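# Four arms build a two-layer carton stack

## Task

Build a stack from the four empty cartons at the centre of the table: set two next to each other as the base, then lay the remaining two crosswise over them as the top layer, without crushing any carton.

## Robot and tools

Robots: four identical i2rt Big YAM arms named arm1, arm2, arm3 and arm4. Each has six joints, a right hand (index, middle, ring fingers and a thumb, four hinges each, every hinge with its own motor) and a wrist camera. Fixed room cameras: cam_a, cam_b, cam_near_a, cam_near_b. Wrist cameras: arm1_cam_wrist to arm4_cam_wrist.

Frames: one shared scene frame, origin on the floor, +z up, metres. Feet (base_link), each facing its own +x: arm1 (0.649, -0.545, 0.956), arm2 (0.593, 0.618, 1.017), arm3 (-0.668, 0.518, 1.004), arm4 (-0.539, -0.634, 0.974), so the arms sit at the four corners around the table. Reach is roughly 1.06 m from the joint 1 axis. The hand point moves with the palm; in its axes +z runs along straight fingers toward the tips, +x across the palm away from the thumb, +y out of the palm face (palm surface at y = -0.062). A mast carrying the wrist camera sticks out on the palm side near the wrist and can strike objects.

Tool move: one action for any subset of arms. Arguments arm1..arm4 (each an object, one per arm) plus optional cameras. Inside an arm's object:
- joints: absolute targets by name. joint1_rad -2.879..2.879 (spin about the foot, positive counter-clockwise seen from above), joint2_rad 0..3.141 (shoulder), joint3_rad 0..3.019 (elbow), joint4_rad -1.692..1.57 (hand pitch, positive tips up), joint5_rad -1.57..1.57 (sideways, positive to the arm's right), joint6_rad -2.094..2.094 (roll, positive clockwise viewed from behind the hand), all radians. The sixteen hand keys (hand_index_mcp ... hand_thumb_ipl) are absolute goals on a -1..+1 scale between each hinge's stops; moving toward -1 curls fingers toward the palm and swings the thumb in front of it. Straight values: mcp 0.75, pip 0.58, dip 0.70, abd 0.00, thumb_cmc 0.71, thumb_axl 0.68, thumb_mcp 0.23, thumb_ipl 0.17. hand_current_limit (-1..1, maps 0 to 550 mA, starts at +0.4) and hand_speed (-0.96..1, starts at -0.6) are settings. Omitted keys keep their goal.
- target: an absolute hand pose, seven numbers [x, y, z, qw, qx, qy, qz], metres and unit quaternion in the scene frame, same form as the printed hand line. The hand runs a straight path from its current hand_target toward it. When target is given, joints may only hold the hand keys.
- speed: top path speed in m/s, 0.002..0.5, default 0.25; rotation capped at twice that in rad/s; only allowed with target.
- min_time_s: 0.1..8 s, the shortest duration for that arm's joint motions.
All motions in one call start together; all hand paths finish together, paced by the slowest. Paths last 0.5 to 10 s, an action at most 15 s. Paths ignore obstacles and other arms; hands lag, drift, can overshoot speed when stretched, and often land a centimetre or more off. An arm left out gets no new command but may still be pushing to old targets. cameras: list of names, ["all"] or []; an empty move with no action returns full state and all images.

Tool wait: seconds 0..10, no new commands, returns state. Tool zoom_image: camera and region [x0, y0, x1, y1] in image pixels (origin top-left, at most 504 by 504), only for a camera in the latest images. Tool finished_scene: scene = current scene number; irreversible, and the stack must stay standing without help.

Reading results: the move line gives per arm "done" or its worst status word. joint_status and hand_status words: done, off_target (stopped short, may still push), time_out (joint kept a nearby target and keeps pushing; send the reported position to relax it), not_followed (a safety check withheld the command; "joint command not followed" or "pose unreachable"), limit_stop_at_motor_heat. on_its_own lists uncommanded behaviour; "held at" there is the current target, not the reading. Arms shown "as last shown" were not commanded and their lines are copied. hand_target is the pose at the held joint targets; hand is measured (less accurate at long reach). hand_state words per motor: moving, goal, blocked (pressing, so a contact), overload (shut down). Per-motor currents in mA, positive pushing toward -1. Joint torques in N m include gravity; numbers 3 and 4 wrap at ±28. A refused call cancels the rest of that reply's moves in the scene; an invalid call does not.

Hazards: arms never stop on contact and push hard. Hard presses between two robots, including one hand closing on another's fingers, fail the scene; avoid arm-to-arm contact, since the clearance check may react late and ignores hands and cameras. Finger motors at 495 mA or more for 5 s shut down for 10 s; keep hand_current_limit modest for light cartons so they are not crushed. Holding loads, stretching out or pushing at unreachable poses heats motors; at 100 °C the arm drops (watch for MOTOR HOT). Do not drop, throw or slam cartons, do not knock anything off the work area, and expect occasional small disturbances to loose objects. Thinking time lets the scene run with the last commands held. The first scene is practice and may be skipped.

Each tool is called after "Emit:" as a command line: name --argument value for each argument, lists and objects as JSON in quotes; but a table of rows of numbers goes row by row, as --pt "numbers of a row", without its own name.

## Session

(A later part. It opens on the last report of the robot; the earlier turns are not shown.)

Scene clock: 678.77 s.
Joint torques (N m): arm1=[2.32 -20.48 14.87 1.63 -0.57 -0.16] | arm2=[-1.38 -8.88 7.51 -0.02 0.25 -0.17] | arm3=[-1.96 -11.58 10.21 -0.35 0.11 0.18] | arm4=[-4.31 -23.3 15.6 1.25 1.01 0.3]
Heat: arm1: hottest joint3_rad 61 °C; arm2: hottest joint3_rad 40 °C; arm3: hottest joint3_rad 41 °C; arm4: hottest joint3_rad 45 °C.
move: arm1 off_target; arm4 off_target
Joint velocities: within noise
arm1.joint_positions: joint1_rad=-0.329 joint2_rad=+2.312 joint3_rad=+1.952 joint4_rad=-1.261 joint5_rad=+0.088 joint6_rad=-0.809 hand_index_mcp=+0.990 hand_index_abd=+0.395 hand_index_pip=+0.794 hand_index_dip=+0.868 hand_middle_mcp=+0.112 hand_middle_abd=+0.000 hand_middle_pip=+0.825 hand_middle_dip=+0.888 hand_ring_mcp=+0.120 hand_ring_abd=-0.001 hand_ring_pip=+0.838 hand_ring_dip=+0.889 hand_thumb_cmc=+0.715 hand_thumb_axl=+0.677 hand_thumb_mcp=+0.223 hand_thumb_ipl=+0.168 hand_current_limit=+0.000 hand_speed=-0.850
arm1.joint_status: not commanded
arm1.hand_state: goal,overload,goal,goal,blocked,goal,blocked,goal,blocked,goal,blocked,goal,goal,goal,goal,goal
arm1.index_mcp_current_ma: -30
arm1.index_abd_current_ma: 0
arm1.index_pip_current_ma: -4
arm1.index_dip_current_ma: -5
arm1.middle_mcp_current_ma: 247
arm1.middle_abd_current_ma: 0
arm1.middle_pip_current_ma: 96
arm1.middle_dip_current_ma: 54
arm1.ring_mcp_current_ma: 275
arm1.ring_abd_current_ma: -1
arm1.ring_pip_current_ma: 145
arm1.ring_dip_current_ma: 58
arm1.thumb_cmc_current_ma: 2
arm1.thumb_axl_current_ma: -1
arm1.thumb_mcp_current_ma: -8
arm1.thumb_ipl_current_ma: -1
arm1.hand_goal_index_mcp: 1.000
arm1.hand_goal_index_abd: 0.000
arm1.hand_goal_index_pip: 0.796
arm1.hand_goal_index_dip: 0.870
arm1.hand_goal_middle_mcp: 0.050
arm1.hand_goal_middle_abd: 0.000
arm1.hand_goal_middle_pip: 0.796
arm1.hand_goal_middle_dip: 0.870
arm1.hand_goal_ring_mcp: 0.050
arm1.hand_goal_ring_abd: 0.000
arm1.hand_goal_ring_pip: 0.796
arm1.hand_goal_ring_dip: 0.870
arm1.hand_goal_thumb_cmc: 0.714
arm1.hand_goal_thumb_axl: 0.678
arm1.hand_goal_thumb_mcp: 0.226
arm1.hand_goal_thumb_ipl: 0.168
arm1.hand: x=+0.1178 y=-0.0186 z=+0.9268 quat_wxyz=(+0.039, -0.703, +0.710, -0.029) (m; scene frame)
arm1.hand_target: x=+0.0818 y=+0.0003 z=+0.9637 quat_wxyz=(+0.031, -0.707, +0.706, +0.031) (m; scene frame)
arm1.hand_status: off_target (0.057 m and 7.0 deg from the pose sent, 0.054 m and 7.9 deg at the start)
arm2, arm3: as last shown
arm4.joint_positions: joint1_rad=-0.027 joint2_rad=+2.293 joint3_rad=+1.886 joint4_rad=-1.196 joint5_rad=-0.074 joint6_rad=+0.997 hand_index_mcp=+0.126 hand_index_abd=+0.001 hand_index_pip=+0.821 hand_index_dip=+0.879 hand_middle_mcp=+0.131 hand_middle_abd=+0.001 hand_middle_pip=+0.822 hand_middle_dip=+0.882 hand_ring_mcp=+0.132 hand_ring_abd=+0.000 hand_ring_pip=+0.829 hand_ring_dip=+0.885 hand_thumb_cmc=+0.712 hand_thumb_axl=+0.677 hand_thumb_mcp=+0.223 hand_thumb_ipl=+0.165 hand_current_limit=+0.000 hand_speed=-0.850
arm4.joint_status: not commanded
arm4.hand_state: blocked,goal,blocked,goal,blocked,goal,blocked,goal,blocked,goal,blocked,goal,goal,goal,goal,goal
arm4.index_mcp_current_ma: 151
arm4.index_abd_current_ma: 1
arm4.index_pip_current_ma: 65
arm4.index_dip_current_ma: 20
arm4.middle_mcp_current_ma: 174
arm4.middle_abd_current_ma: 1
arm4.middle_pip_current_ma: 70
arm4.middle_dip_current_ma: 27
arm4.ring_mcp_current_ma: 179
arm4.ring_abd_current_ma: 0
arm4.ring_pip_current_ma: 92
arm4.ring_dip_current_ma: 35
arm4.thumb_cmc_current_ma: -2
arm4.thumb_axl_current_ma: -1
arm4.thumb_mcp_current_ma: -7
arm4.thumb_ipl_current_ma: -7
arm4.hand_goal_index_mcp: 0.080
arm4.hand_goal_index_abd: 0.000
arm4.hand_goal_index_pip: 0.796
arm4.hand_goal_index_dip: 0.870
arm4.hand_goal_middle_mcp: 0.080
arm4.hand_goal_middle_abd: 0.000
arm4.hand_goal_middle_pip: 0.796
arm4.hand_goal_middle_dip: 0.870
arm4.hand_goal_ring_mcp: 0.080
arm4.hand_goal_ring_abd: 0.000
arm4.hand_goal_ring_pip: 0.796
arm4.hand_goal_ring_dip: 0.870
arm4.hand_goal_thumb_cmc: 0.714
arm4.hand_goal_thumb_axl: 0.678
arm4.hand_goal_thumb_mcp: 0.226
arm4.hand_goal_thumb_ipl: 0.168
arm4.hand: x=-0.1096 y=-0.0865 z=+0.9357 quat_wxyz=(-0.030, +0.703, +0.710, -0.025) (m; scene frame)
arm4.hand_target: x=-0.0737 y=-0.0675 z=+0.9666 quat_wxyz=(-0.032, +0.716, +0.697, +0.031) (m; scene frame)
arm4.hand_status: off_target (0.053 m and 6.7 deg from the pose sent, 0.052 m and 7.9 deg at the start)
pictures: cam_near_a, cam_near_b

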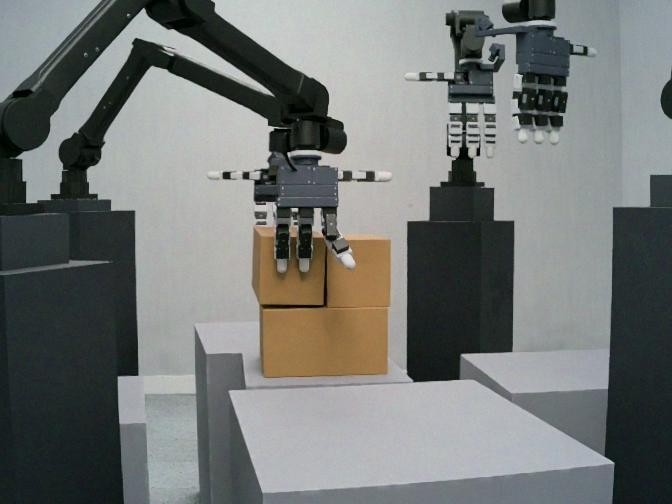

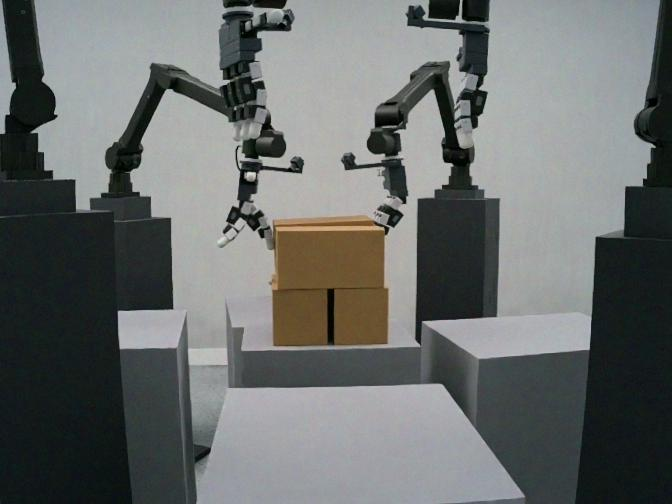

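Emit:
move --arm1 '{"target": [0.079, 0.004, 0.949, -0.0308, 0.7064, -0.7064, -0.0308], "speed": 0.05}' --arm4 '{"target": [-0.072, -0.063, 0.941, -0.0312, 0.7156, 0.6971, 0.0304], "speed": 0.05}' --cameras '["cam_near_a", "cam_near_b", "cam_b"]'

Emit:
zoom_image --camera "cam_near_a" --region '[220, 170, 440, 400]'

Emit:
zoom_image --camera "cam_near_b" --region '[220, 160, 440, 370]'

Scene clock: 684.50 s.
Joint torques (N m): arm1=[2.55 -20.37 14.22 1.84 -0.7 -0.11] | arm2=[-1.2 -8.94 7.5 -0.02 0.25 -0.17] | arm3=[-2.02 -11.58 10.21 -0.35 0.11 0.18] | arm4=[-4.42 -23.3 14.45 1.47 1.08 0.26]
Heat: arm1: hottest joint3_rad 63 °C; arm2: hottest joint3_rad 40 °C; arm3: hottest joint3_rad 41 °C; arm4: hottest joint3_rad 45 °C.
move: arm1 off_target; arm4 off_target
Joint velocities: within noise
arm1.joint_positions: joint1_rad=-0.332 joint2_rad=+2.321 joint3_rad=+1.952 joint4_rad=-1.244 joint5_rad=+0.090 joint6_rad=-0.810 hand_index_mcp=+0.990 hand_index_abd=+0.395 hand_index_pip=+0.794 hand_index_dip=+0.868 hand_middle_mcp=+0.112 hand_middle_abd=+0.000 hand_middle_pip=+0.826 hand_middle_dip=+0.888 hand_ring_mcp=+0.120 hand_ring_abd=-0.001 hand_ring_pip=+0.838 hand_ring_dip=+0.889 hand_thumb_cmc=+0.715 hand_thumb_axl=+0.677 hand_thumb_mcp=+0.223 hand_thumb_ipl=+0.168 hand_current_limit=+0.000 hand_speed=-0.850
arm1.joint_status: not commanded
arm1.hand_state: goal,overload,goal,goal,blocked,goal,blocked,goal,blocked,goal,blocked,goal,goal,goal,goal,goal
arm1.index_mcp_current_ma: -30
arm1.index_abd_current_ma: 0
arm1.index_pip_current_ma: -4
arm1.index_dip_current_ma: -5
arm1.middle_mcp_current_ma: 247
arm1.middle_abd_current_ma: 0
arm1.middle_pip_current_ma: 96
arm1.middle_dip_current_ma: 54
arm1.ring_mcp_current_ma: 275
arm1.ring_abd_current_ma: -1
arm1.ring_pip_current_ma: 145
arm1.ring_dip_current_ma: 58
arm1.thumb_cmc_current_ma: 2
arm1.thumb_axl_current_ma: -1
arm1.thumb_mcp_current_ma: -8
arm1.thumb_ipl_current_ma: -1
arm1.hand_goal_index_mcp: 1.000
arm1.hand_goal_index_abd: 0.000
arm1.hand_goal_index_pip: 0.796
arm1.hand_goal_index_dip: 0.870
arm1.hand_goal_middle_mcp: 0.050
arm1.hand_goal_middle_abd: 0.000
arm1.hand_goal_middle_pip: 0.796
arm1.hand_goal_middle_dip: 0.870
arm1.hand_goal_ring_mcp: 0.050
arm1.hand_goal_ring_abd: 0.000
arm1.hand_goal_ring_pip: 0.796
arm1.hand_goal_ring_dip: 0.870
arm1.hand_goal_thumb_cmc: 0.714
arm1.hand_goal_thumb_axl: 0.678
arm1.hand_goal_thumb_mcp: 0.226
arm1.hand_goal_thumb_ipl: 0.168
arm1.hand: x=+0.1176 y=-0.0149 z=+0.9210 quat_wxyz=(+0.040, -0.702, +0.710, -0.025) (m; scene frame)
arm1.hand_target: x=+0.0813 y=+0.0004 z=+0.9507 quat_wxyz=(+0.030, -0.707, +0.706, +0.030) (m; scene frame)
arm1.hand_status: off_target (0.051 m and 6.6 deg from the pose sent, 0.050 m and 7.0 deg at the start)
arm2.joint_positions: joint1_rad=-0.304 joint2_rad=+1.411 joint3_rad=+1.202 joint4_rad=-1.290 joint5_rad=-0.001 joint6_rad=+0.027 hand_index_mcp=+0.618 hand_index_abd=+0.000 hand_index_pip=+0.798 hand_index_dip=+0.873 hand_middle_mcp=+0.618 hand_middle_abd=-0.001 hand_middle_pip=+0.798 hand_middle_dip=+0.873 hand_ring_mcp=+0.618 hand_ring_abd=-0.002 hand_ring_pip=+0.798 hand_ring_dip=+0.872 hand_thumb_cmc=+0.713 hand_thumb_axl=+0.677 hand_thumb_mcp=+0.223 hand_thumb_ipl=+0.165 hand_current_limit=+0.000 hand_speed=-0.850
arm2.joint_status: not commanded
arm2.hand_state: goal,goal,goal,goal,goal,goal,goal,goal,goal,goal,goal,goal,goal,goal,goal,goal
arm2.index_mcp_current_ma: -1
arm2.index_abd_current_ma: 0
arm2.index_pip_current_ma: 1
arm2.index_dip_current_ma: 1
arm2.middle_mcp_current_ma: -1
arm2.middle_abd_current_ma: 0
arm2.middle_pip_current_ma: 1
arm2.middle_dip_current_ma: 1
arm2.ring_mcp_current_ma: -1
arm2.ring_abd_current_ma: -1
arm2.ring_pip_current_ma: 1
arm2.ring_dip_current_ma: 1
arm2.thumb_cmc_current_ma: 0
arm2.thumb_axl_current_ma: 0
arm2.thumb_mcp_current_ma: -2
arm2.thumb_ipl_current_ma: -2
arm2.hand_goal_index_mcp: 0.620
arm2.hand_goal_index_abd: 0.000
arm2.hand_goal_index_pip: 0.796
arm2.hand_goal_index_dip: 0.870
arm2.hand_goal_middle_mcp: 0.620
arm2.hand_goal_middle_abd: 0.000
arm2.hand_goal_middle_pip: 0.796
arm2.hand_goal_middle_dip: 0.870
arm2.hand_goal_ring_mcp: 0.620
arm2.hand_goal_ring_abd: 0.000
arm2.hand_goal_ring_pip: 0.796
arm2.hand_goal_ring_dip: 0.870
arm2.hand_goal_thumb_cmc: 0.714
arm2.hand_goal_thumb_axl: 0.678
arm2.hand_goal_thumb_mcp: 0.226
arm2.hand_goal_thumb_ipl: 0.168
arm2.hand: x=+0.1195 y=+0.4426 z=+1.2120 quat_wxyz=(+0.030, +0.827, -0.561, -0.019) (m; scene frame)
arm2.hand_target: x=+0.1223 y=+0.4448 z=+1.2161 quat_wxyz=(+0.030, +0.831, -0.555, -0.020) (m; scene frame)
arm2.hand_status: not commanded
arm3.joint_positions: joint1_rad=+0.495 joint2_rad=+1.414 joint3_rad=+1.198 joint4_rad=-1.289 joint5_rad=-0.007 joint6_rad=-0.029 hand_index_mcp=+0.618 hand_index_abd=+0.000 hand_index_pip=+0.798 hand_index_dip=+0.872 hand_middle_mcp=+0.618 hand_middle_abd=+0.000 hand_middle_pip=+0.798 hand_middle_dip=+0.873 hand_ring_mcp=+0.618 hand_ring_abd=-0.001 hand_ring_pip=+0.798 hand_ring_dip=+0.873 hand_thumb_cmc=+0.715 hand_thumb_axl=+0.677 hand_thumb_mcp=+0.223 hand_thumb_ipl=+0.168 hand_current_limit=+0.000 hand_speed=-0.850
arm3.joint_status: not commanded
arm3.hand_state: goal,goal,goal,goal,goal,goal,goal,goal,goal,goal,goal,goal,goal,goal,goal,goal
arm3.index_mcp_current_ma: -3
arm3.index_abd_current_ma: 0
arm3.index_pip_current_ma: 3
arm3.index_dip_current_ma: 4
arm3.middle_mcp_current_ma: -3
arm3.middle_abd_current_ma: 0
arm3.middle_pip_current_ma: 3
arm3.middle_dip_current_ma: 5
arm3.ring_mcp_current_ma: -3
arm3.ring_abd_current_ma: -1
arm3.ring_pip_current_ma: 3
arm3.ring_dip_current_ma: 5
arm3.thumb_cmc_current_ma: 1
arm3.thumb_axl_current_ma: -1
arm3.thumb_mcp_current_ma: -7
arm3.thumb_ipl_current_ma: 0
arm3.hand_goal_index_mcp: 0.620
arm3.hand_goal_index_abd: 0.000
arm3.hand_goal_index_pip: 0.796
arm3.hand_goal_index_dip: 0.870
arm3.hand_goal_middle_mcp: 0.620
arm3.hand_goal_middle_abd: 0.000
arm3.hand_goal_middle_pip: 0.796
arm3.hand_goal_middle_dip: 0.870
arm3.hand_goal_ring_mcp: 0.620
arm3.hand_goal_ring_abd: 0.000
arm3.hand_goal_ring_pip: 0.796
arm3.hand_goal_ring_dip: 0.870
arm3.hand_goal_thumb_cmc: 0.714
arm3.hand_goal_thumb_axl: 0.678
arm3.hand_goal_thumb_mcp: 0.226
arm3.hand_goal_thumb_ipl: 0.168
arm3.hand: x=-0.1800 y=+0.3865 z=+1.1965 quat_wxyz=(+0.028, +0.773, +0.633, +0.018) (m; scene frame)
arm3.hand_target: x=-0.1835 y=+0.3881 z=+1.2037 quat_wxyz=(+0.031, +0.778, +0.627, +0.019) (m; scene frame)
arm3.hand_status: not commanded
arm4.joint_positions: joint1_rad=-0.022 joint2_rad=+2.322 joint3_rad=+1.886 joint4_rad=-1.161 joint5_rad=-0.076 joint6_rad=+1.003 hand_index_mcp=+0.123 hand_index_abd=+0.001 hand_index_pip=+0.819 hand_index_dip=+0.879 hand_middle_mcp=+0.129 hand_middle_abd=+0.001 hand_middle_pip=+0.822 hand_middle_dip=+0.882 hand_ring_mcp=+0.132 hand_ring_abd=+0.000 hand_ring_pip=+0.829 hand_ring_dip=+0.885 hand_thumb_cmc=+0.712 hand_thumb_axl=+0.677 hand_thumb_mcp=+0.223 hand_thumb_ipl=+0.165 hand_current_limit=+0.000 hand_speed=-0.850
arm4.joint_status: not commanded
arm4.hand_state: blocked,goal,blocked,goal,blocked,goal,blocked,goal,blocked,goal,blocked,goal,goal,goal,goal,goal
arm4.index_mcp_current_ma: 141
arm4.index_abd_current_ma: 1
arm4.index_pip_current_ma: 59
arm4.index_dip_current_ma: 20
arm4.middle_mcp_current_ma: 163
arm4.middle_abd_current_ma: 1
arm4.middle_pip_current_ma: 70
arm4.middle_dip_current_ma: 27
arm4.ring_mcp_current_ma: 179
arm4.ring_abd_current_ma: 0
arm4.ring_pip_current_ma: 92
arm4.ring_dip_current_ma: 35
arm4.thumb_cmc_current_ma: -2
arm4.thumb_axl_current_ma: -1
arm4.thumb_mcp_current_ma: -7
arm4.thumb_ipl_current_ma: -7
arm4.hand_goal_index_mcp: 0.080
arm4.hand_goal_index_abd: 0.000
arm4.hand_goal_index_pip: 0.796
arm4.hand_goal_index_dip: 0.870
arm4.hand_goal_middle_mcp: 0.080
arm4.hand_goal_middle_abd: 0.000
arm4.hand_goal_middle_pip: 0.796
arm4.hand_goal_middle_dip: 0.870
arm4.hand_goal_ring_mcp: 0.080
arm4.hand_goal_ring_abd: 0.000
arm4.hand_goal_ring_pip: 0.796
arm4.hand_goal_ring_dip: 0.870
arm4.hand_goal_thumb_cmc: 0.714
arm4.hand_goal_thumb_axl: 0.678
arm4.hand_goal_thumb_mcp: 0.226
arm4.hand_goal_thumb_ipl: 0.168
arm4.hand: x=-0.1104 y=-0.0817 z=+0.9167 quat_wxyz=(-0.031, +0.704, +0.710, -0.023) (m; scene frame)
arm4.hand_target: x=-0.0747 y=-0.0651 z=+0.9423 quat_wxyz=(-0.031, +0.716, +0.697, +0.030) (m; scene frame)
arm4.hand_status: off_target (0.049 m and 6.4 deg from the pose sent, 0.045 m and 6.7 deg at the start)
pictures: cam_b, cam_near_a, cam_near_b

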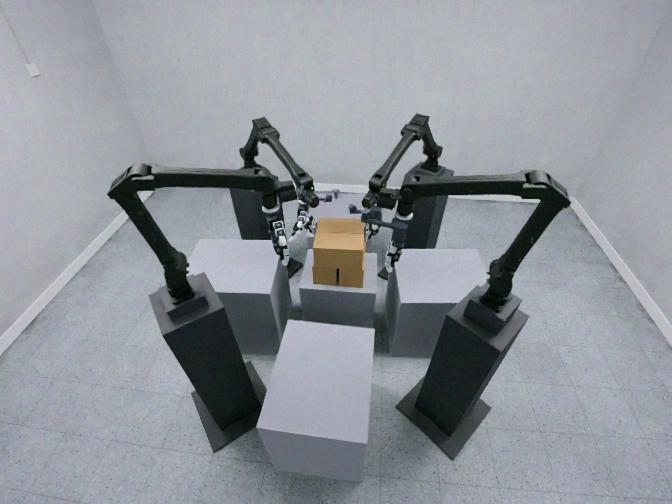

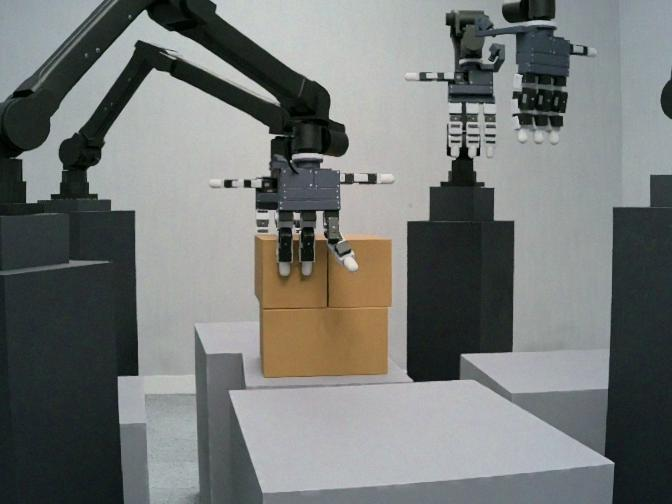

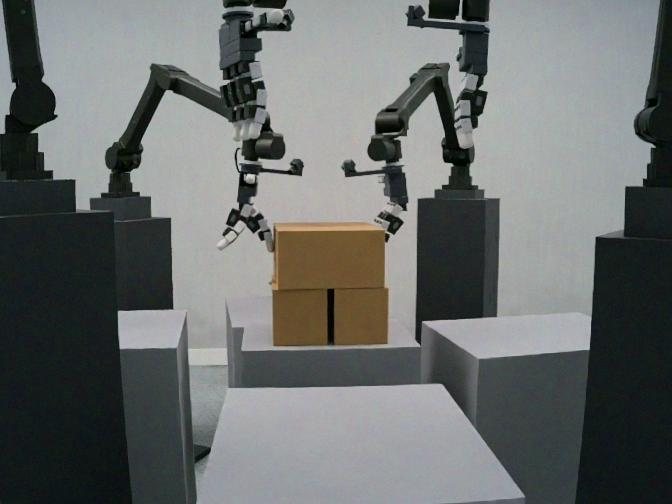

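Scaled by 2.191 from the camera's 672x504 image, which has a finer 960x720 frame.

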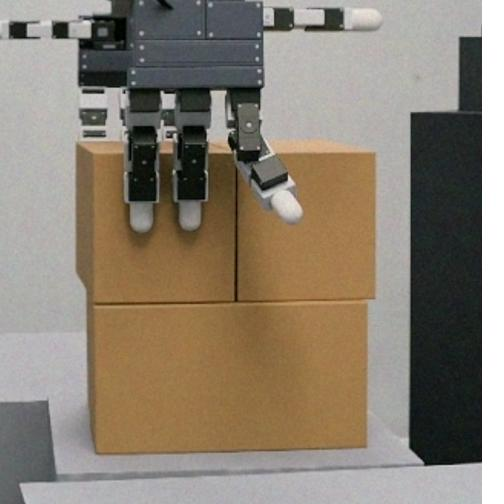

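Scaled by 2.291 from the camera's 672x504 image, which has a finer 960x720 frame.

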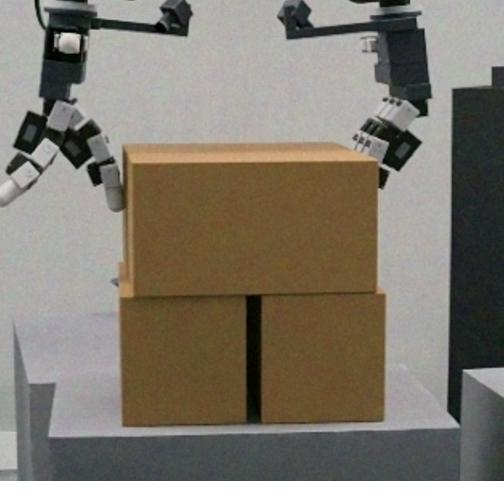

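Emit:
move --arm1 '{"joints": {"hand_middle_mcp": 0.62, "hand_ring_mcp": 0.62}}' --arm4 '{"joints": {"hand_index_mcp": 0.62, "hand_middle_mcp": 0.62, "hand_ring_mcp": 0.62}}'

Emit:
move --arm1 '{"target": [0.15, -0.03, 0.99, 0, 0.7071, -0.7071, 0], "speed": 0.12}' --arm4 '{"target": [-0.14, -0.10, 0.99, 0, 0.7071, 0.7071, 0], "speed": 0.12}' --cameras '["cam_near_a", "cam_near_b"]'

Emit:
move --arm1 '{"joints": {"joint1_rad": 0.3, "joint2_rad": 1.4, "joint3_rad": 1.2, "joint4_rad": -1.3, "joint5_rad": 0, "joint6_rad": 0}, "min_time_s": 3}' --arm4 '{"joints": {"joint1_rad": -0.6, "joint2_rad": 1.4, "joint3_rad": 1.2, "joint4_rad": -1.3, "joint5_rad": 0, "joint6_rad": 0}, "min_time_s": 3}' --cameras '["cam_a", "cam_b", "cam_near_a", "cam_near_b"]'

Scene clock: 692.27 s.
Joint torques (N m): arm1=[1.96 -20.42 12.97 0.72 -0.05 -0.14] | arm2=[-1.49 -9.05 7.51 -0.02 0.26 -0.16] | arm3=[-1.96 -11.58 10.19 -0.35 0.11 0.18] | arm4=[-2.84 -23.41 13.67 0.55 0.21 0.2]
Heat: arm1: hottest joint3_rad 65 °C; arm2: hottest joint3_rad 40 °C; arm3: hottest joint3_rad 41 °C; arm4: hottest joint3_rad 45 °C.
move: arm1 done; arm4 done
Joint velocities: within noise
arm1.joint_positions: joint1_rad=-0.324 joint2_rad=+2.321 joint3_rad=+1.971 joint4_rad=-1.212 joint5_rad=+0.062 joint6_rad=-0.810 hand_index_mcp=+0.990 hand_index_abd=+0.395 hand_index_pip=+0.794 hand_index_dip=+0.868 hand_middle_mcp=+0.617 hand_middle_abd=-0.001 hand_middle_pip=+0.798 hand_middle_dip=+0.873 hand_ring_mcp=+0.616 hand_ring_abd=-0.003 hand_ring_pip=+0.798 hand_ring_dip=+0.872 hand_thumb_cmc=+0.715 hand_thumb_axl=+0.677 hand_thumb_mcp=+0.223 hand_thumb_ipl=+0.168 hand_current_limit=+0.000 hand_speed=-0.850
arm1.joint_status: all done
arm1.hand_state: goal,overload,goal,goal,goal,goal,goal,goal,goal,goal,goal,goal,goal,goal,goal,goal
arm1.index_mcp_current_ma: -30
arm1.index_abd_current_ma: 0
arm1.index_pip_current_ma: -4
arm1.index_dip_current_ma: -5
arm1.middle_mcp_current_ma: -8
arm1.middle_abd_current_ma: -1
arm1.middle_pip_current_ma: 3
arm1.middle_dip_current_ma: 6
arm1.ring_mcp_current_ma: -9
arm1.ring_abd_current_ma: -6
arm1.ring_pip_current_ma: 4
arm1.ring_dip_current_ma: 5
arm1.thumb_cmc_current_ma: 2
arm1.thumb_axl_current_ma: -1
arm1.thumb_mcp_current_ma: -8
arm1.thumb_ipl_current_ma: -1
arm1.hand_goal_index_mcp: 1.000
arm1.hand_goal_index_abd: 0.000
arm1.hand_goal_index_pip: 0.796
arm1.hand_goal_index_dip: 0.870
arm1.hand_goal_middle_mcp: 0.620
arm1.hand_goal_middle_abd: 0.000
arm1.hand_goal_middle_pip: 0.796
arm1.hand_goal_middle_dip: 0.870
arm1.hand_goal_ring_mcp: 0.620
arm1.hand_goal_ring_abd: 0.000
arm1.hand_goal_ring_pip: 0.796
arm1.hand_goal_ring_dip: 0.870
arm1.hand_goal_thumb_cmc: 0.714
arm1.hand_goal_thumb_axl: 0.678
arm1.hand_goal_thumb_mcp: 0.226
arm1.hand_goal_thumb_ipl: 0.168
arm1.hand: x=+0.0996 y=-0.0111 z=+0.9321 quat_wxyz=(+0.027, -0.705, +0.709, +0.000) (m; scene frame)
arm1.hand_target: x=+0.0801 y=-0.0002 z=+0.9514 quat_wxyz=(+0.026, -0.707, +0.706, +0.031) (m; scene frame)
arm1.hand_status: not commanded
arm2, arm3: as last shown
arm4.joint_positions: joint1_rad=-0.043 joint2_rad=+2.322 joint3_rad=+1.895 joint4_rad=-1.137 joint5_rad=-0.054 joint6_rad=+1.008 hand_index_mcp=+0.615 hand_index_abd=+0.001 hand_index_pip=+0.798 hand_index_dip=+0.872 hand_middle_mcp=+0.616 hand_middle_abd=+0.001 hand_middle_pip=+0.798 hand_middle_dip=+0.873 hand_ring_mcp=+0.616 hand_ring_abd=+0.000 hand_ring_pip=+0.798 hand_ring_dip=+0.873 hand_thumb_cmc=+0.712 hand_thumb_axl=+0.677 hand_thumb_mcp=+0.223 hand_thumb_ipl=+0.165 hand_current_limit=+0.000 hand_speed=-0.850
arm4.joint_status: all done
arm4.hand_state: goal,goal,goal,goal,goal,goal,goal,goal,goal,goal,goal,goal,goal,goal,goal,goal
arm4.index_mcp_current_ma: -8
arm4.index_abd_current_ma: 1
arm4.index_pip_current_ma: 3
arm4.index_dip_current_ma: 4
arm4.middle_mcp_current_ma: -7
arm4.middle_abd_current_ma: 1
arm4.middle_pip_current_ma: 3
arm4.middle_dip_current_ma: 4
arm4.ring_mcp_current_ma: -7
arm4.ring_abd_current_ma: 0
arm4.ring_pip_current_ma: 3
arm4.ring_dip_current_ma: 4
arm4.thumb_cmc_current_ma: -2
arm4.thumb_axl_current_ma: -1
arm4.thumb_mcp_current_ma: -7
arm4.thumb_ipl_current_ma: -7
arm4.hand_goal_index_mcp: 0.620
arm4.hand_goal_index_abd: 0.000
arm4.hand_goal_index_pip: 0.796
arm4.hand_goal_index_dip: 0.870
arm4.hand_goal_middle_mcp: 0.620
arm4.hand_goal_middle_abd: 0.000
arm4.hand_goal_middle_pip: 0.796
arm4.hand_goal_middle_dip: 0.870
arm4.hand_goal_ring_mcp: 0.620
arm4.hand_goal_ring_abd: 0.000
arm4.hand_goal_ring_pip: 0.796
arm4.hand_goal_ring_dip: 0.870
arm4.hand_goal_thumb_cmc: 0.714
arm4.hand_goal_thumb_axl: 0.678
arm4.hand_goal_thumb_mcp: 0.226
arm4.hand_goal_thumb_ipl: 0.168
arm4.hand: x=-0.0901 y=-0.0851 z=+0.9223 quat_wxyz=(-0.025, +0.713, +0.701, -0.004) (m; scene frame)
arm4.hand_target: x=-0.0721 y=-0.0674 z=+0.9425 quat_wxyz=(-0.030, +0.717, +0.696, +0.031) (m; scene frame)
arm4.hand_status: not commanded
pictures: none

Scene clock: 693.83 s.
Joint torques (N m): arm1=[0.85 -20.95 9.1 -0.28 -0.09 -0.24] | arm2=[-1.32 -8.94 7.47 -0.02 0.25 -0.16] | arm3=[-1.96 -11.58 10.19 -0.34 0.11 0.17] | arm4=[-2.49 -24.41 7.79 -0.57 0.28 0.19]
Heat: arm1: hottest joint3_rad 64 °C; arm2: hottest joint3_rad 40 °C; arm3: hottest joint3_rad 41 °C; arm4: hottest joint3_rad 45 °C.
move: arm1 off_target; arm4 off_target
Joint velocities: within noise
arm1.joint_positions: joint1_rad=-0.373 joint2_rad=+2.154 joint3_rad=+1.791 joint4_rad=-1.210 joint5_rad=+0.010 joint6_rad=-0.850 hand_index_mcp=+0.990 hand_index_abd=+0.395 hand_index_pip=+0.794 hand_index_dip=+0.868 hand_middle_mcp=+0.618 hand_middle_abd=-0.001 hand_middle_pip=+0.798 hand_middle_dip=+0.873 hand_ring_mcp=+0.618 hand_ring_abd=-0.003 hand_ring_pip=+0.798 hand_ring_dip=+0.872 hand_thumb_cmc=+0.715 hand_thumb_axl=+0.677 hand_thumb_mcp=+0.223 hand_thumb_ipl=+0.168 hand_current_limit=+0.000 hand_speed=-0.850
arm1.joint_status: not commanded
arm1.hand_state: goal,overload,goal,goal,goal,goal,goal,goal,goal,goal,goal,goal,goal,goal,goal,goal
arm1.index_mcp_current_ma: -28
arm1.index_abd_current_ma: 0
arm1.index_pip_current_ma: -4
arm1.index_dip_current_ma: -5
arm1.middle_mcp_current_ma: -4
arm1.middle_abd_current_ma: -1
arm1.middle_pip_current_ma: 3
arm1.middle_dip_current_ma: 6
arm1.ring_mcp_current_ma: -5
arm1.ring_abd_current_ma: -5
arm1.ring_pip_current_ma: 4
arm1.ring_dip_current_ma: 5
arm1.thumb_cmc_current_ma: 2
arm1.thumb_axl_current_ma: -1
arm1.thumb_mcp_current_ma: -8
arm1.thumb_ipl_current_ma: -1
arm1.hand_goal_index_mcp: 1.000
arm1.hand_goal_index_abd: 0.000
arm1.hand_goal_index_pip: 0.796
arm1.hand_goal_index_dip: 0.870
arm1.hand_goal_middle_mcp: 0.620
arm1.hand_goal_middle_abd: 0.000
arm1.hand_goal_middle_pip: 0.796
arm1.hand_goal_middle_dip: 0.870
arm1.hand_goal_ring_mcp: 0.620
arm1.hand_goal_ring_abd: 0.000
arm1.hand_goal_ring_pip: 0.796
arm1.hand_goal_ring_dip: 0.870
arm1.hand_goal_thumb_cmc: 0.714
arm1.hand_goal_thumb_axl: 0.678
arm1.hand_goal_thumb_mcp: 0.226
arm1.hand_goal_thumb_ipl: 0.168
arm1.hand: x=+0.1491 y=-0.0294 z=+0.9771 quat_wxyz=(+0.000, -0.702, +0.713, -0.004) (m; scene frame)
arm1.hand_target: x=+0.1498 y=-0.0290 z=+0.9906 quat_wxyz=(+0.000, -0.704, +0.710, +0.000) (m; scene frame)
arm1.hand_status: off_target (0.013 m and 1.0 deg from the pose sent, 0.079 m and 3.1 deg at the start)
arm2, arm3: as last shown
arm4.joint_positions: joint1_rad=+0.026 joint2_rad=+2.174 joint3_rad=+1.770 joint4_rad=-1.166 joint5_rad=-0.007 joint6_rad=+1.046 hand_index_mcp=+0.617 hand_index_abd=+0.001 hand_index_pip=+0.798 hand_index_dip=+0.872 hand_middle_mcp=+0.618 hand_middle_abd=+0.001 hand_middle_pip=+0.798 hand_middle_dip=+0.873 hand_ring_mcp=+0.618 hand_ring_abd=+0.000 hand_ring_pip=+0.798 hand_ring_dip=+0.873 hand_thumb_cmc=+0.712 hand_thumb_axl=+0.677 hand_thumb_mcp=+0.223 hand_thumb_ipl=+0.165 hand_current_limit=+0.000 hand_speed=-0.850
arm4.joint_status: not commanded
arm4.hand_state: goal,goal,goal,goal,goal,goal,goal,goal,goal,goal,goal,goal,goal,goal,goal,goal
arm4.index_mcp_current_ma: -5
arm4.index_abd_current_ma: 1
arm4.index_pip_current_ma: 3
arm4.index_dip_current_ma: 4
arm4.middle_mcp_current_ma: -4
arm4.middle_abd_current_ma: 1
arm4.middle_pip_current_ma: 3
arm4.middle_dip_current_ma: 4
arm4.ring_mcp_current_ma: -4
arm4.ring_abd_current_ma: 0
arm4.ring_pip_current_ma: 3
arm4.ring_dip_current_ma: 4
arm4.thumb_cmc_current_ma: -2
arm4.thumb_axl_current_ma: -1
arm4.thumb_mcp_current_ma: -7
arm4.thumb_ipl_current_ma: -7
arm4.hand_goal_index_mcp: 0.620
arm4.hand_goal_index_abd: 0.000
arm4.hand_goal_index_pip: 0.796
arm4.hand_goal_index_dip: 0.870
arm4.hand_goal_middle_mcp: 0.620
arm4.hand_goal_middle_abd: 0.000
arm4.hand_goal_middle_pip: 0.796
arm4.hand_goal_middle_dip: 0.870
arm4.hand_goal_ring_mcp: 0.620
arm4.hand_goal_ring_abd: 0.000
arm4.hand_goal_ring_pip: 0.796
arm4.hand_goal_ring_dip: 0.870
arm4.hand_goal_thumb_cmc: 0.714
arm4.hand_goal_thumb_axl: 0.678
arm4.hand_goal_thumb_mcp: 0.226
arm4.hand_goal_thumb_ipl: 0.168
arm4.hand: x=-0.1400 y=-0.0936 z=+0.9770 quat_wxyz=(-0.001, +0.702, +0.712, -0.002) (m; scene frame)
arm4.hand_target: x=-0.1407 y=-0.0981 z=+0.9904 quat_wxyz=(+0.000, +0.706, +0.708, +0.001) (m; scene frame)
arm4.hand_status: off_target (0.015 m and 0.8 deg from the pose sent, 0.085 m and 3.0 deg at the start)
pictures: cam_near_a, cam_near_b

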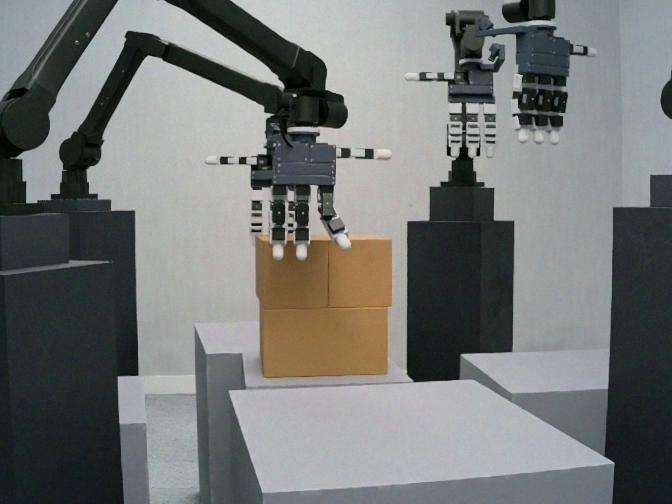

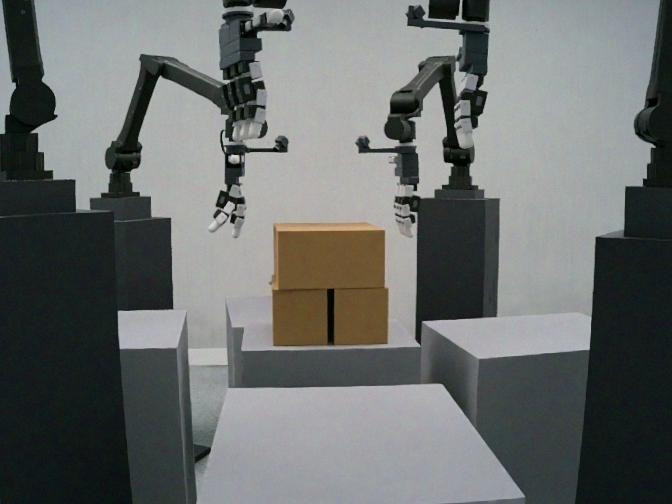

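Scene clock: 697.47 s.
Joint torques (N m): arm1=[1.14 -10.93 9.68 -0.43 0.03 -0.03] | arm2=[-1.44 -8.88 7.5 -0.01 0.26 -0.16] | arm3=[-1.96 -11.52 10.19 -0.35 0.11 0.18] | arm4=[-2.55 -12.75 8.64 -0.27 0.18 -0.04]
Heat: arm1: hottest joint3_rad 63 °C; arm2: hottest joint3_rad 40 °C; arm3: hottest joint3_rad 41 °C; arm4: hottest joint3_rad 45 °C.
move: arm1 done; arm4 done
Joint velocities: within noise
arm1.joint_positions: joint1_rad=+0.299 joint2_rad=+1.411 joint3_rad=+1.196 joint4_rad=-1.286 joint5_rad=+0.002 joint6_rad=-0.019 hand_index_mcp=+0.991 hand_index_abd=+0.395 hand_index_pip=+0.794 hand_index_dip=+0.868 hand_middle_mcp=+0.618 hand_middle_abd=-0.001 hand_middle_pip=+0.798 hand_middle_dip=+0.873 hand_ring_mcp=+0.618 hand_ring_abd=-0.003 hand_ring_pip=+0.798 hand_ring_dip=+0.872 hand_thumb_cmc=+0.715 hand_thumb_axl=+0.677 hand_thumb_mcp=+0.223 hand_thumb_ipl=+0.168 hand_current_limit=+0.000 hand_speed=-0.850
arm1.joint_status: all done
arm1.hand_state: goal,overload,goal,goal,goal,goal,goal,goal,goal,goal,goal,goal,goal,goal,goal,goal
arm1.index_mcp_current_ma: -27
arm1.index_abd_current_ma: 0
arm1.index_pip_current_ma: -4
arm1.index_dip_current_ma: -5
arm1.middle_mcp_current_ma: -3
arm1.middle_abd_current_ma: -1
arm1.middle_pip_current_ma: 3
arm1.middle_dip_current_ma: 6
arm1.ring_mcp_current_ma: -3
arm1.ring_abd_current_ma: -5
arm1.ring_pip_current_ma: 4
arm1.ring_dip_current_ma: 5
arm1.thumb_cmc_current_ma: 2
arm1.thumb_axl_current_ma: -1
arm1.thumb_mcp_current_ma: -8
arm1.thumb_ipl_current_ma: -1
arm1.hand_goal_index_mcp: 1.000
arm1.hand_goal_index_abd: 0.000
arm1.hand_goal_index_pip: 0.796
arm1.hand_goal_index_dip: 0.870
arm1.hand_goal_middle_mcp: 0.620
arm1.hand_goal_middle_abd: 0.000
arm1.hand_goal_middle_pip: 0.796
arm1.hand_goal_middle_dip: 0.870
arm1.hand_goal_ring_mcp: 0.620
arm1.hand_goal_ring_abd: 0.000
arm1.hand_goal_ring_pip: 0.796
arm1.hand_goal_ring_dip: 0.870
arm1.hand_goal_thumb_cmc: 0.714
arm1.hand_goal_thumb_axl: 0.678
arm1.hand_goal_thumb_mcp: 0.226
arm1.hand_goal_thumb_ipl: 0.168
arm1.hand: x=+0.1587 y=-0.4245 z=+1.1484 quat_wxyz=(-0.025, -0.642, +0.766, +0.024) (m; scene frame)
arm1.hand_target: x=+0.1615 y=-0.4261 z=+1.1550 quat_wxyz=(-0.027, -0.640, +0.768, +0.025) (m; scene frame)
arm1.hand_status: not commanded
arm2, arm3: as last shown
arm4.joint_positions: joint1_rad=-0.603 joint2_rad=+1.414 joint3_rad=+1.208 joint4_rad=-1.287 joint5_rad=-0.002 joint6_rad=+0.019 hand_index_mcp=+0.618 hand_index_abd=+0.001 hand_index_pip=+0.798 hand_index_dip=+0.872 hand_middle_mcp=+0.618 hand_middle_abd=+0.001 hand_middle_pip=+0.798 hand_middle_dip=+0.873 hand_ring_mcp=+0.618 hand_ring_abd=+0.000 hand_ring_pip=+0.798 hand_ring_dip=+0.873 hand_thumb_cmc=+0.713 hand_thumb_axl=+0.677 hand_thumb_mcp=+0.223 hand_thumb_ipl=+0.165 hand_current_limit=+0.000 hand_speed=-0.850
arm4.joint_status: all done
arm4.hand_state: goal,goal,goal,goal,goal,goal,goal,goal,goal,goal,goal,goal,goal,goal,goal,goal
arm4.index_mcp_current_ma: -3
arm4.index_abd_current_ma: 1
arm4.index_pip_current_ma: 3
arm4.index_dip_current_ma: 4
arm4.middle_mcp_current_ma: -3
arm4.middle_abd_current_ma: 1
arm4.middle_pip_current_ma: 3
arm4.middle_dip_current_ma: 4
arm4.ring_mcp_current_ma: -3
arm4.ring_abd_current_ma: 0
arm4.ring_pip_current_ma: 3
arm4.ring_dip_current_ma: 4
arm4.thumb_cmc_current_ma: -1
arm4.thumb_axl_current_ma: -1
arm4.thumb_mcp_current_ma: -7
arm4.thumb_ipl_current_ma: -7
arm4.hand_goal_index_mcp: 0.620
arm4.hand_goal_index_abd: 0.000
arm4.hand_goal_index_pip: 0.796
arm4.hand_goal_index_dip: 0.870
arm4.hand_goal_middle_mcp: 0.620
arm4.hand_goal_middle_abd: 0.000
arm4.hand_goal_middle_pip: 0.796
arm4.hand_goal_middle_dip: 0.870
arm4.hand_goal_ring_mcp: 0.620
arm4.hand_goal_ring_abd: 0.000
arm4.hand_goal_ring_pip: 0.796
arm4.hand_goal_ring_dip: 0.870
arm4.hand_goal_thumb_cmc: 0.714
arm4.hand_goal_thumb_axl: 0.678
arm4.hand_goal_thumb_mcp: 0.226
arm4.hand_goal_thumb_ipl: 0.168
arm4.hand: x=-0.0685 y=-0.4432 z=+1.1701 quat_wxyz=(+0.022, +0.546, +0.837, +0.032) (m; scene frame)
arm4.hand_target: x=-0.0743 y=-0.4463 z=+1.1724 quat_wxyz=(+0.021, +0.543, +0.839, +0.029) (m; scene frame)
arm4.hand_status: not commanded
pictures: cam_a, cam_b, cam_near_a, cam_near_b

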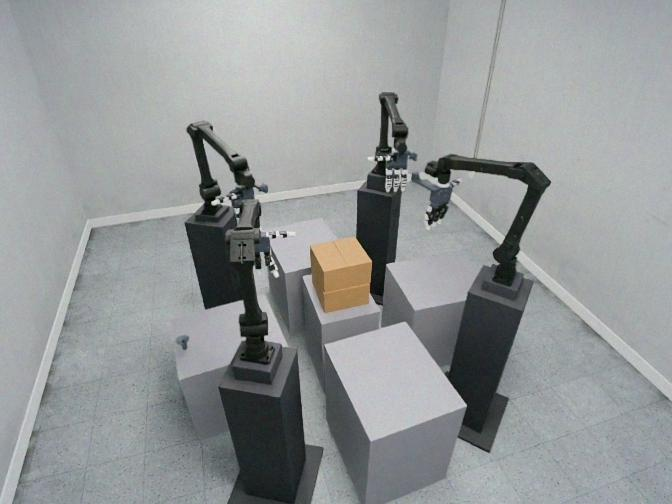

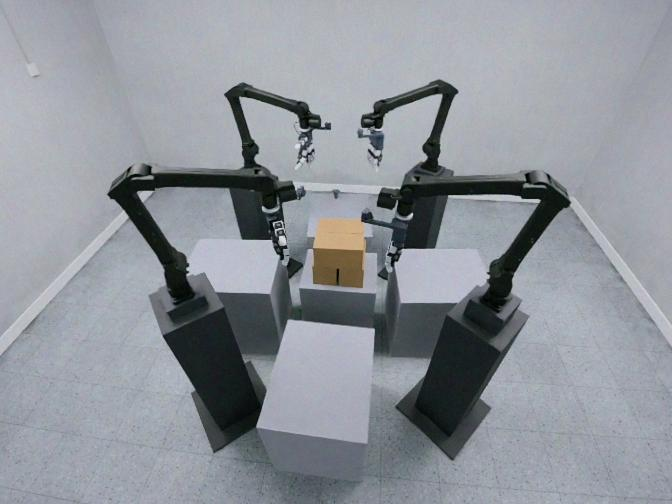

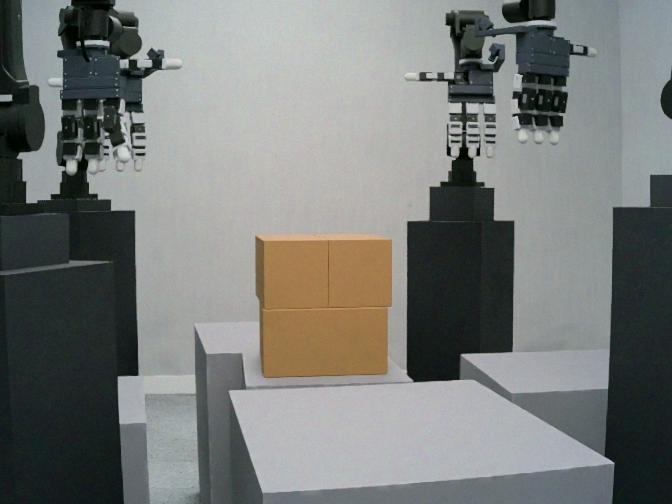

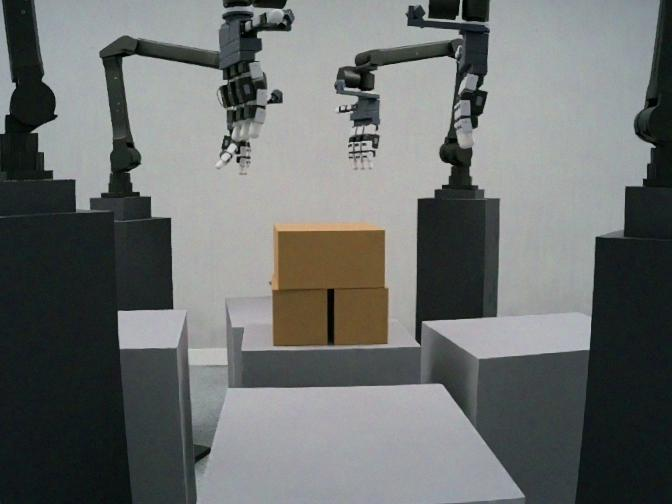

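Emit:
finished_scene --scene 1

The scene is finished: the task was done.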